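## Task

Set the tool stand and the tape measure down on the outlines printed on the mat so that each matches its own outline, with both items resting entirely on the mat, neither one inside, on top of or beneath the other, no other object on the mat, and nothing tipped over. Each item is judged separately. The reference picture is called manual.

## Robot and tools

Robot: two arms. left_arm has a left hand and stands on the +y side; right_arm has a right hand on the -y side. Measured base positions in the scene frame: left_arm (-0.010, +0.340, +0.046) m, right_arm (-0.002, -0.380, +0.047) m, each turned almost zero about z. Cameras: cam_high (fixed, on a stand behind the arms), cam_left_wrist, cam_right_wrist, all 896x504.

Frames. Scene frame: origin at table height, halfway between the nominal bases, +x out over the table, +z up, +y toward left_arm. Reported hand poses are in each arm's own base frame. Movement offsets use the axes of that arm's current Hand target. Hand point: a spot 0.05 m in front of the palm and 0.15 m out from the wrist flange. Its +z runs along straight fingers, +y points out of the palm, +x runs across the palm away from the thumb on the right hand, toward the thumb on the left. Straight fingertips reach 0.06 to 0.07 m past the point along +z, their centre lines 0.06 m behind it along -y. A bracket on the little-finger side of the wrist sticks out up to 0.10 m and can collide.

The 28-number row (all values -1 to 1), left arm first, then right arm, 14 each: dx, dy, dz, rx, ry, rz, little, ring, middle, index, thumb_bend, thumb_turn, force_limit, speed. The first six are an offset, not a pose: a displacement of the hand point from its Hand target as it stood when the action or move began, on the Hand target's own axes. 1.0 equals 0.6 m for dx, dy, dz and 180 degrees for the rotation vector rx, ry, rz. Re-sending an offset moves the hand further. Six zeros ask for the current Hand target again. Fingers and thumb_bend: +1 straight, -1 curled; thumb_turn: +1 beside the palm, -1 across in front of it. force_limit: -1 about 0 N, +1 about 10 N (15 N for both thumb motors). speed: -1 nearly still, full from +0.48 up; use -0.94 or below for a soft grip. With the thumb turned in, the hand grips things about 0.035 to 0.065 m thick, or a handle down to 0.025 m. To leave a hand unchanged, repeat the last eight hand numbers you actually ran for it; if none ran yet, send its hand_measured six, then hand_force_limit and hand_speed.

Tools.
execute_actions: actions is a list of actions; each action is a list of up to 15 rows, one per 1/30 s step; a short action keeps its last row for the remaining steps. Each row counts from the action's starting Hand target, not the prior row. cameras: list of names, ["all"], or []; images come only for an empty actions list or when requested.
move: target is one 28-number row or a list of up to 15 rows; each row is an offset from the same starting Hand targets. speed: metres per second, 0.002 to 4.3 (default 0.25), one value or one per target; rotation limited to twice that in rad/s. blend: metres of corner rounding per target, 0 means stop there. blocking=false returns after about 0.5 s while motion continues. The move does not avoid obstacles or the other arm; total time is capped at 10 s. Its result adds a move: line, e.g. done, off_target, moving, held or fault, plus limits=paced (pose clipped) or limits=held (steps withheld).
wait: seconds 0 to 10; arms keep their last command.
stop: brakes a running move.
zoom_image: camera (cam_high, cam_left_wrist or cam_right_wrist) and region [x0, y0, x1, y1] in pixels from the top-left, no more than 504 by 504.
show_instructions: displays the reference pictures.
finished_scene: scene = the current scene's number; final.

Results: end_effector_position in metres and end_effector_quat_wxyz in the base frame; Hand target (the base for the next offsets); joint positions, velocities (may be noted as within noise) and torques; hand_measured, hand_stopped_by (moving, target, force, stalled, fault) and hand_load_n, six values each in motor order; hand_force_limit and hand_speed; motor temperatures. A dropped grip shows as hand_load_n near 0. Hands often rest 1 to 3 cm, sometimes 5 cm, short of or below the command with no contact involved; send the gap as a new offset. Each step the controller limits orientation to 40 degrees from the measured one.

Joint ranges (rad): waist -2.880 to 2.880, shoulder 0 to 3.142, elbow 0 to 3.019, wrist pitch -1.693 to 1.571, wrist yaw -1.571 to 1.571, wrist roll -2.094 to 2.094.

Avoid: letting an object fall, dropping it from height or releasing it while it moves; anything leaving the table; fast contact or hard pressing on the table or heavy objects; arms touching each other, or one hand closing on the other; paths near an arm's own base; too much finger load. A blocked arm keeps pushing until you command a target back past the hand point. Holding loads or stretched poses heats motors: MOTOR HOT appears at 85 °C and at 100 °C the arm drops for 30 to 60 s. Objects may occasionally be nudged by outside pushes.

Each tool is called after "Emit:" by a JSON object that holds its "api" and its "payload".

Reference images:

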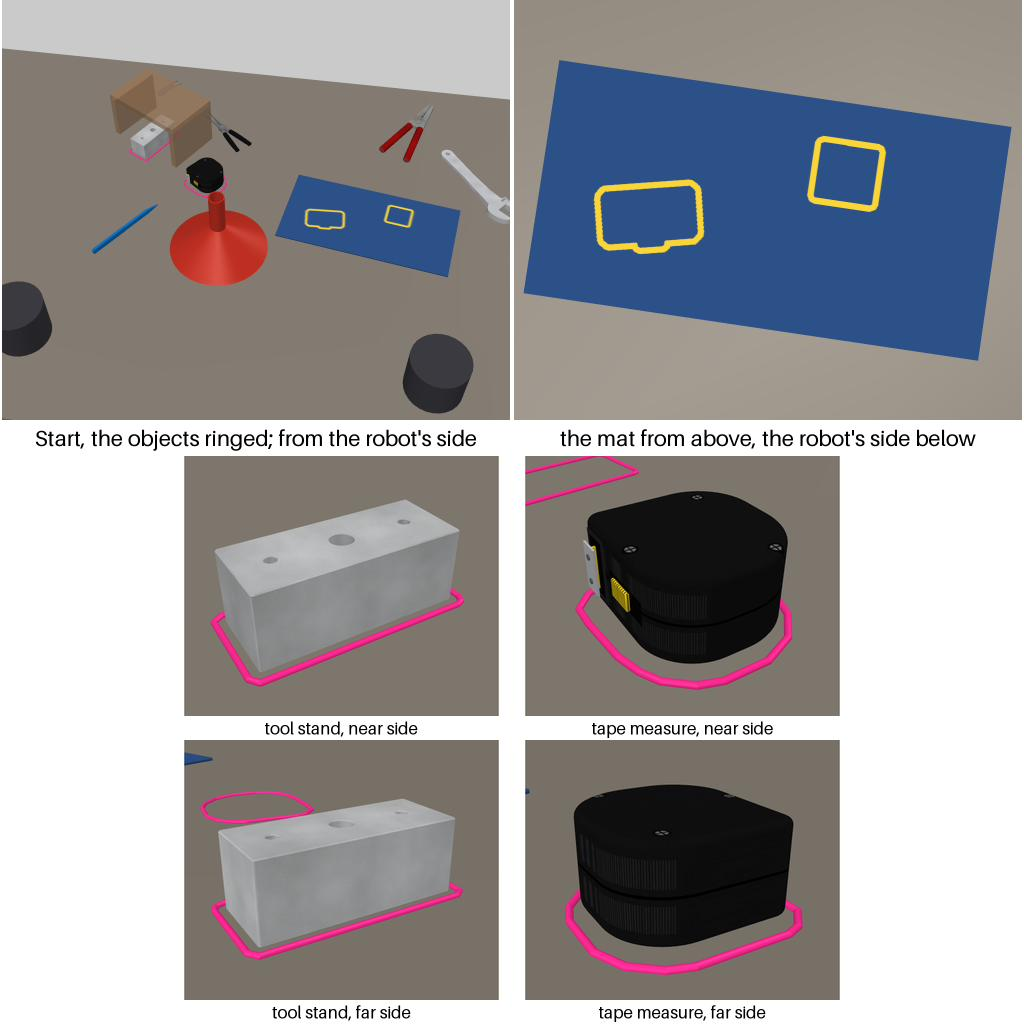

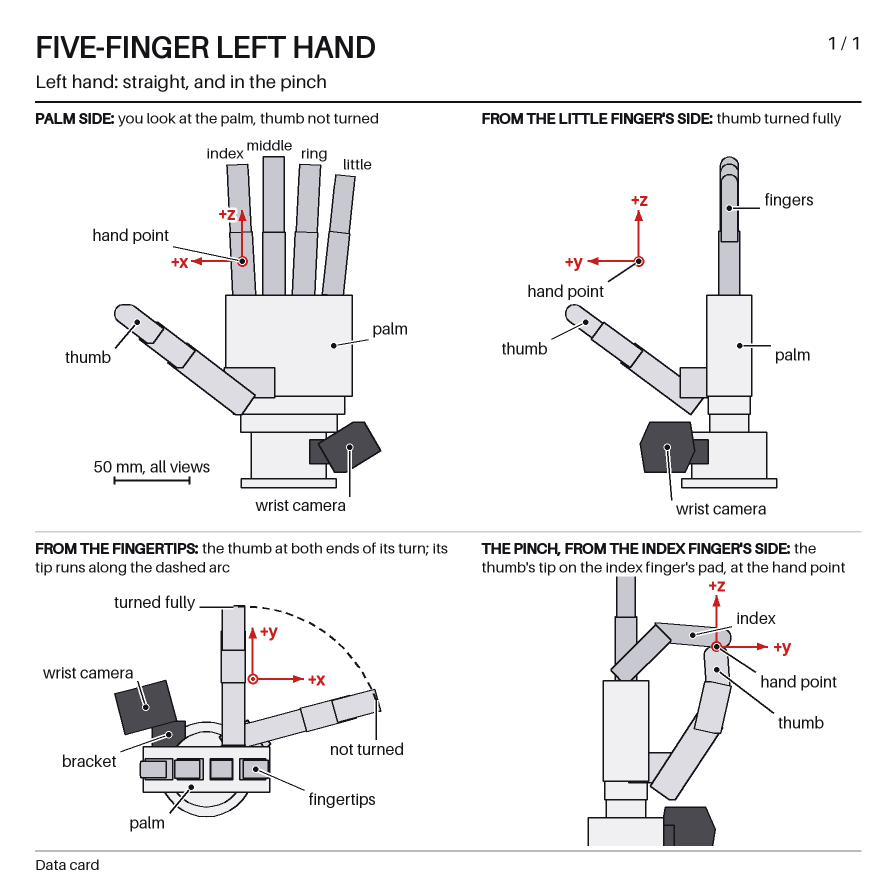

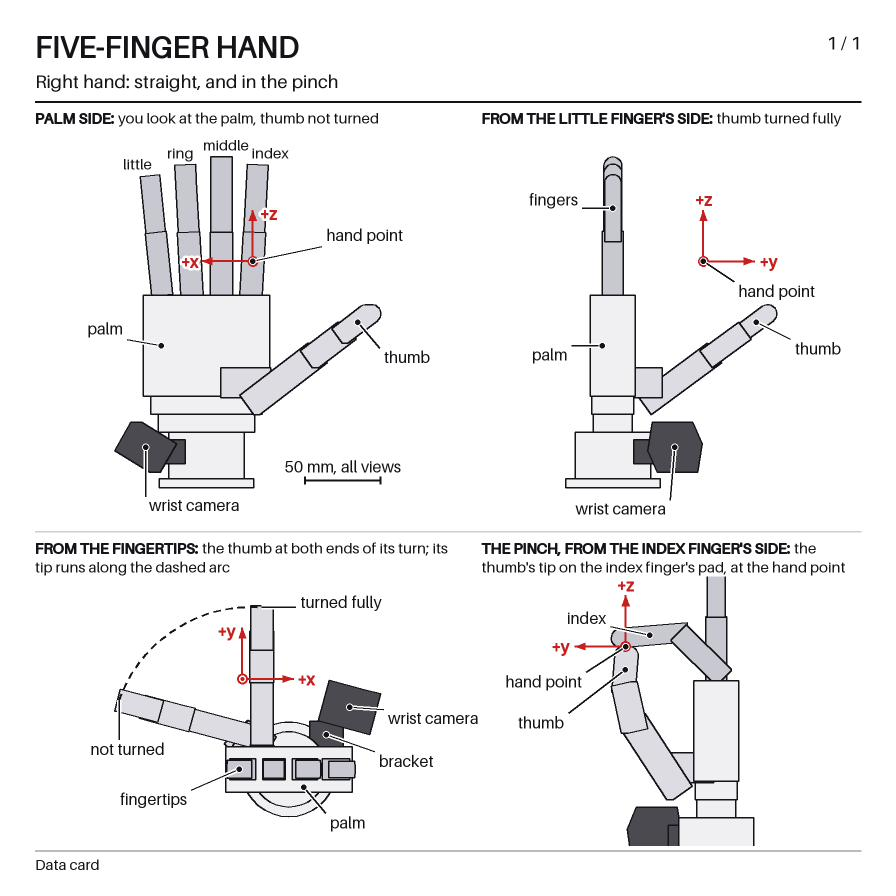

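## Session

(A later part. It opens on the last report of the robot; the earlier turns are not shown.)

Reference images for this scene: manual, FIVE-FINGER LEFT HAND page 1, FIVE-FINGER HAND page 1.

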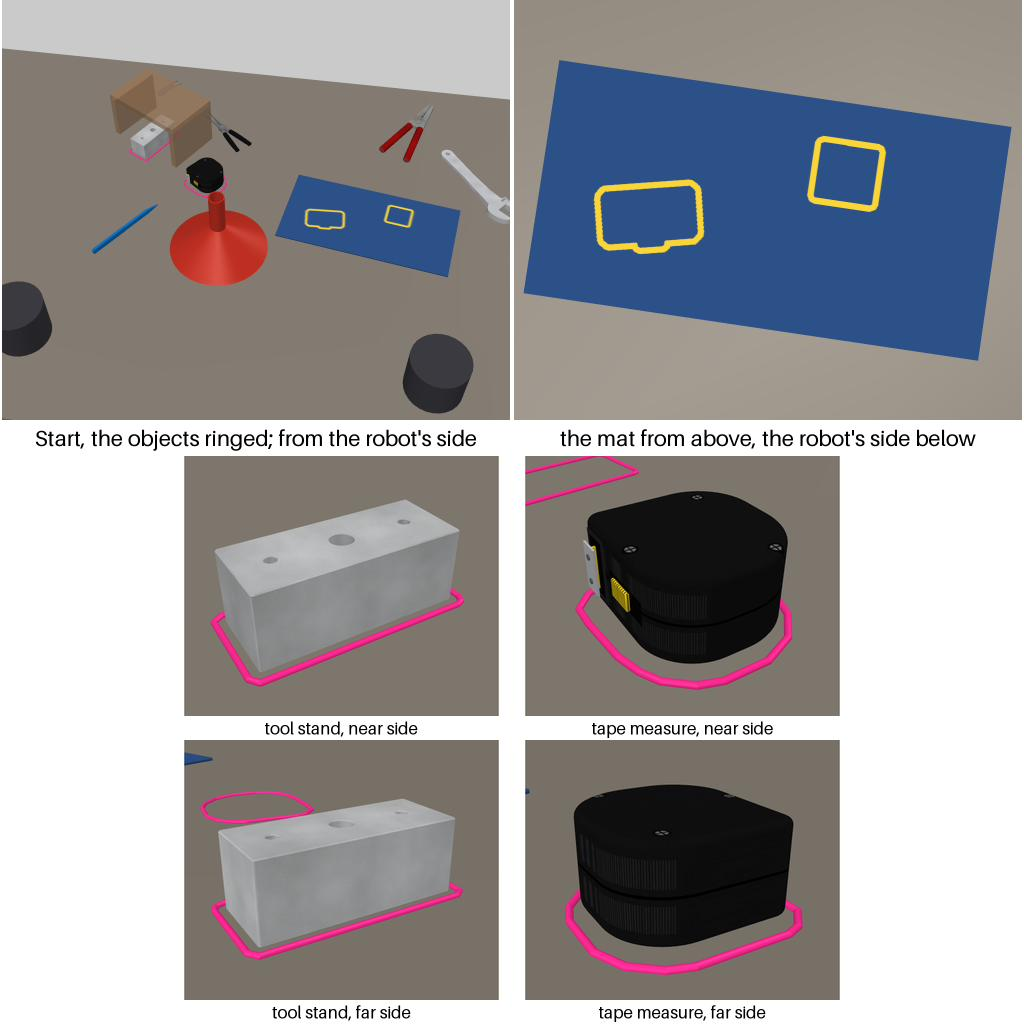

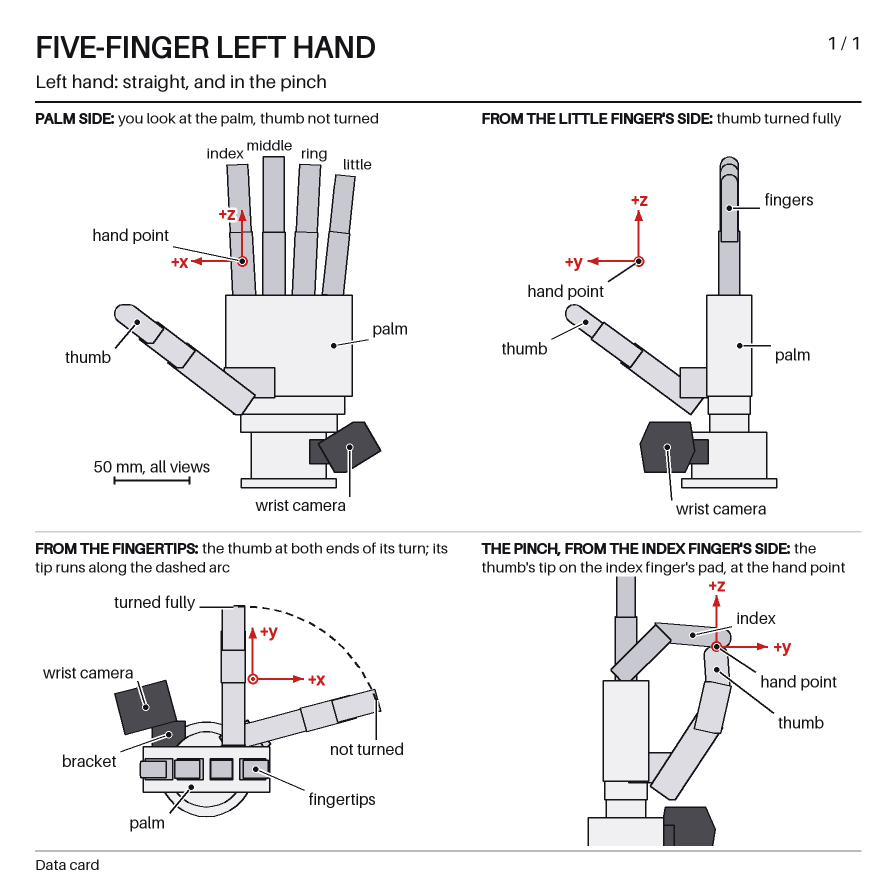

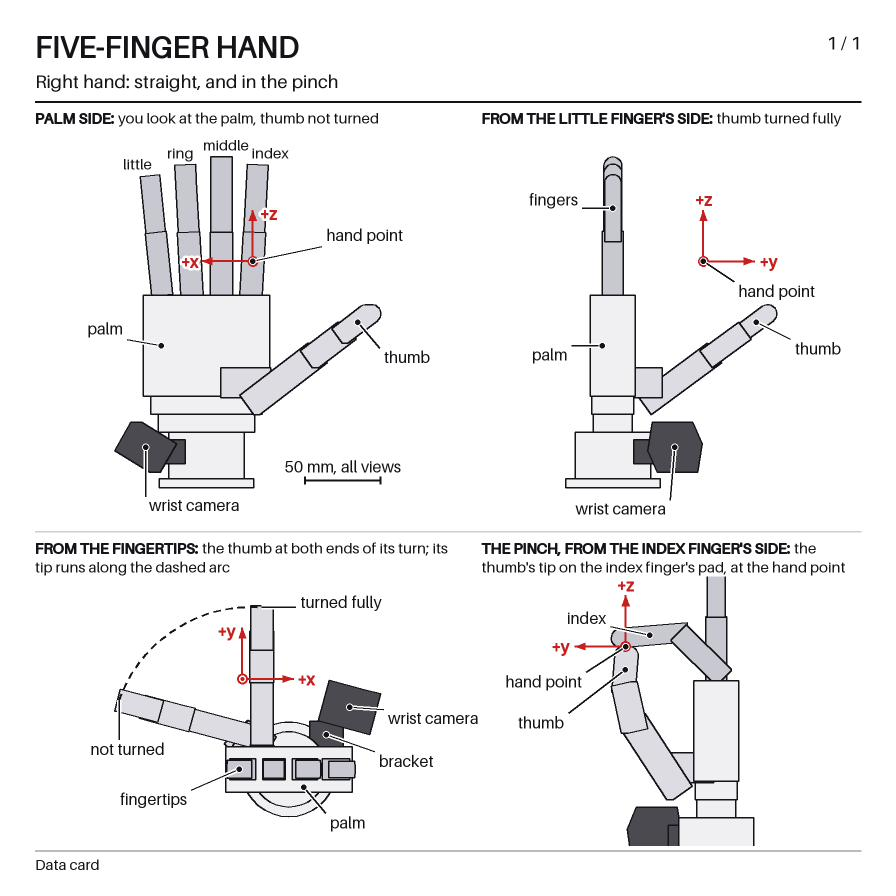

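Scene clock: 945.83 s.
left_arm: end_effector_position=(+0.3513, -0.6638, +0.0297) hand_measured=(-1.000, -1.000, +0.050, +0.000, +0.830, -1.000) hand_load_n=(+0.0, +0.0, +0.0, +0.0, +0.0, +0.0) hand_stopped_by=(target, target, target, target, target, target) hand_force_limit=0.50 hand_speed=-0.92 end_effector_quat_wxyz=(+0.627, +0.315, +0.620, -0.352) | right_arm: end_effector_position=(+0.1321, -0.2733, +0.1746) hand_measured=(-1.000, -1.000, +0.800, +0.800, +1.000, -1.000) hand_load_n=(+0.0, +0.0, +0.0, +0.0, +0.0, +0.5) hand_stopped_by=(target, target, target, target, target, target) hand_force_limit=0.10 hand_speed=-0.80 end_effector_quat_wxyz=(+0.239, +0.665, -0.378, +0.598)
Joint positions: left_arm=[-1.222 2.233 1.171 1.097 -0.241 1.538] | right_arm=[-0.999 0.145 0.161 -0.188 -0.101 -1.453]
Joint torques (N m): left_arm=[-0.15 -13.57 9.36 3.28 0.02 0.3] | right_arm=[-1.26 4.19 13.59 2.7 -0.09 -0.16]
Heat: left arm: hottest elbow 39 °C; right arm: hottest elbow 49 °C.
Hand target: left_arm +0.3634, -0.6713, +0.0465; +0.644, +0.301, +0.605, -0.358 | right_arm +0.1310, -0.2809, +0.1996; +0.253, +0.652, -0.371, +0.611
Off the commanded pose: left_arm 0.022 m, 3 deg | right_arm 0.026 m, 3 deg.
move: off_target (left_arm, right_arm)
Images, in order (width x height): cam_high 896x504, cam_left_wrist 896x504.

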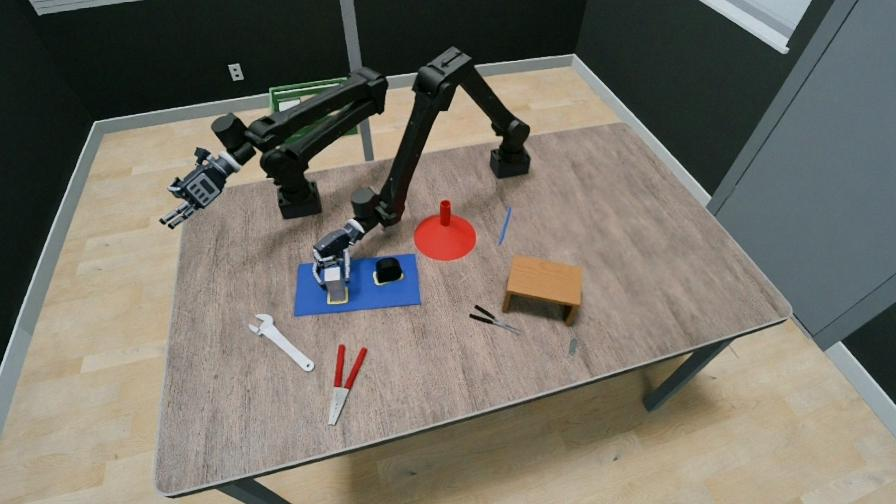

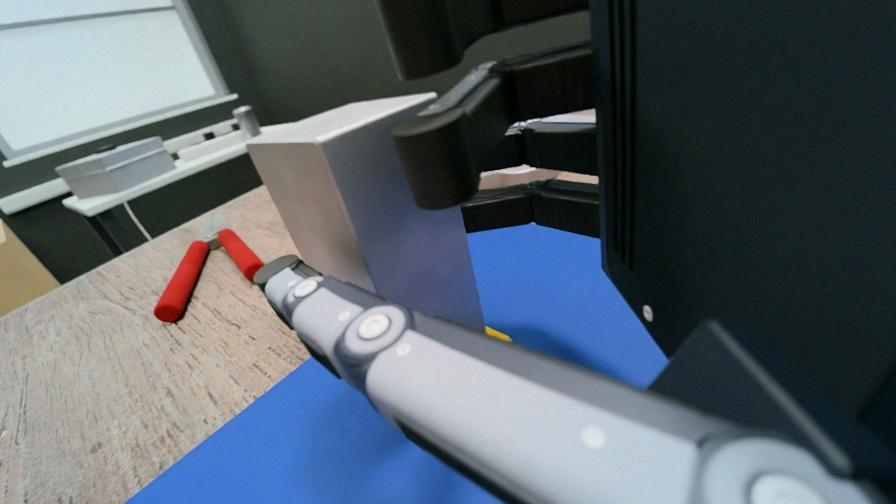

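Emit:
{"api": "move", "payload": {"target": [[0,0,0,0,0,0,-1,-1,0.7,0.7,1,-1,0.5,-0.85,0,0,0,0,0,0,-1,-1,0.8,0.8,1,-1,0.1,-0.8],[0.001,0.0105,-0.012,0,0,0,-1,-1,0.7,0.7,1,-1,0.5,-0.85,0,0,0,0,0,0,-1,-1,0.8,0.8,1,-1,0.1,-0.8],[-0.041,-0.113,-0.12,0,0,0,-1,-1,0.7,0.7,1,-1,0.5,-0.85,0,0,0,0,0,0,-1,-1,0.8,0.8,1,-1,0.1,-0.8]], "speed": 0.06, "cameras": ["cam_high", "cam_left_wrist"]}}

Emit:
{"api": "zoom_image", "payload": {"camera": "cam_high", "region": [290, 230, 410, 330]}}

Scene clock: 957.47 s.
left_arm: end_effector_position=(+0.2726, -0.6462, +0.0490) hand_measured=(-1.000, -1.000, +0.700, +0.700, +1.000, -1.000) hand_load_n=(+0.0, +0.0, +0.0, +0.0, +0.0, +0.0) hand_stopped_by=(target, target, target, target, target, target) hand_force_limit=0.50 hand_speed=-0.85 end_effector_quat_wxyz=(+0.635, +0.308, +0.618, -0.347) | right_arm: end_effector_position=(+0.1321, -0.2733, +0.1746) hand_measured=(-1.000, -1.000, +0.800, +0.800, +1.000, -1.000) hand_load_n=(+0.0, +0.0, +0.0, +0.0, +0.0, +0.5) hand_stopped_by=(target, target, target, target, target, target) hand_force_limit=0.10 hand_speed=-0.80 end_effector_quat_wxyz=(+0.239, +0.665, -0.378, +0.598)
Joint positions: left_arm=[-1.357 2.149 1.044 1.156 -0.394 1.552] | right_arm=[-0.999 0.145 0.161 -0.188 -0.101 -1.453]
Joint torques (N m): left_arm=[-2.08 -14.21 5.35 3.19 -0.05 0.3] | right_arm=[-1.03 5.13 13.6 2.7 -0.1 -0.14]
Heat: left arm: hottest elbow 38 °C; right arm: hottest elbow 49 °C.
Hand target: left_arm +0.2665, -0.6479, +0.0677; +0.644, +0.302, +0.605, -0.358 | right_arm +0.1310, -0.2809, +0.1996; +0.253, +0.652, -0.371, +0.611
Off the commanded pose: left_arm 0.020 m, 2 deg | right_arm 0.026 m, 3 deg.
move: off_target (left_arm, right_arm)
Images, in order (width x height): cam_high 896x504, cam_left_wrist 896x504.

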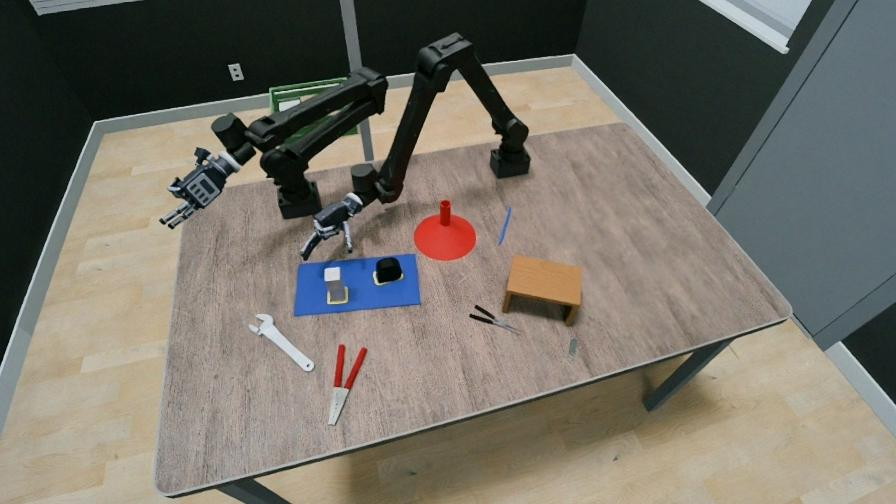

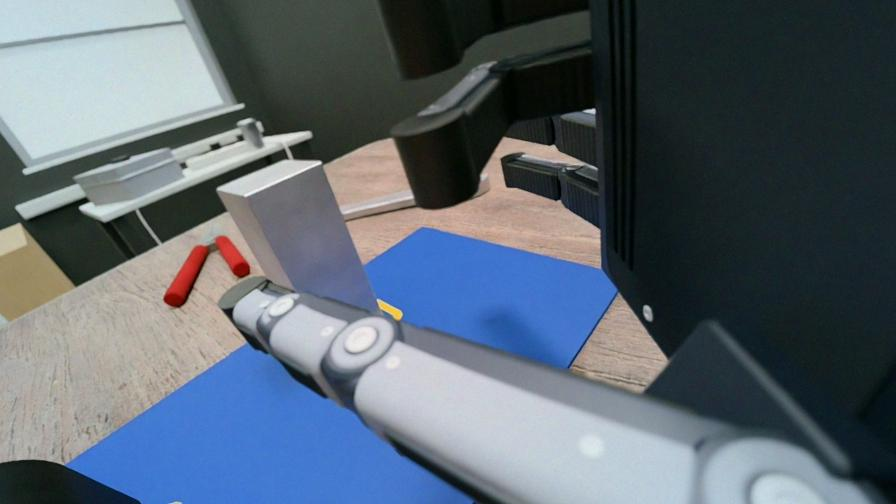

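Scaled by 4.200 from the camera's 896x504 image, which has a finer 1280x720 frame.

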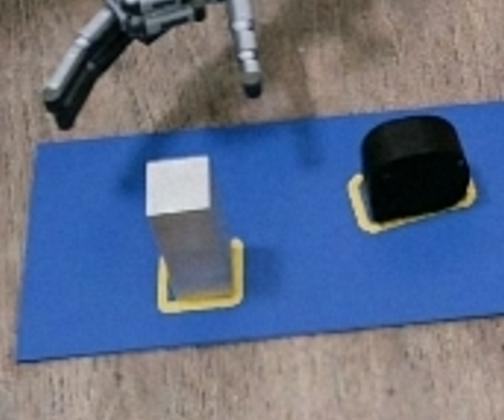

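Emit:
{"api": "zoom_image", "payload": {"camera": "cam_high", "region": [366, 250, 412, 290]}}

Emit:
{"api": "zoom_image", "payload": {"camera": "cam_high", "region": [316, 260, 362, 310]}}

Scaled by 10.957 from the camera's 896x504 image, which has a finer 1280x720 frame.

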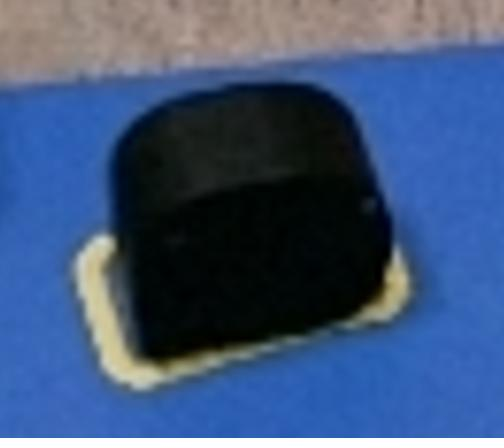

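Scaled by 10.080 from the camera's 896x504 image, which has a finer 1280x720 frame.

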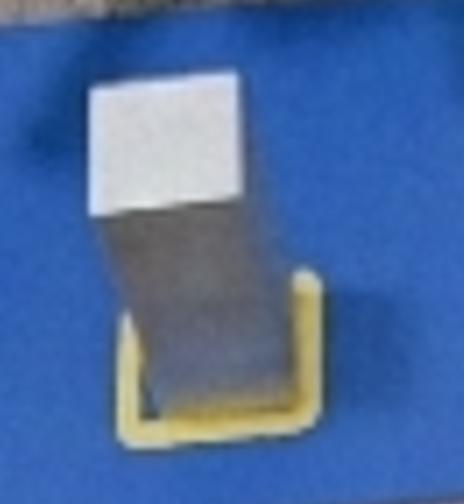

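Emit:
{"api": "finished_scene", "payload": {"scene": 2}}

The scene is finished: the task was done.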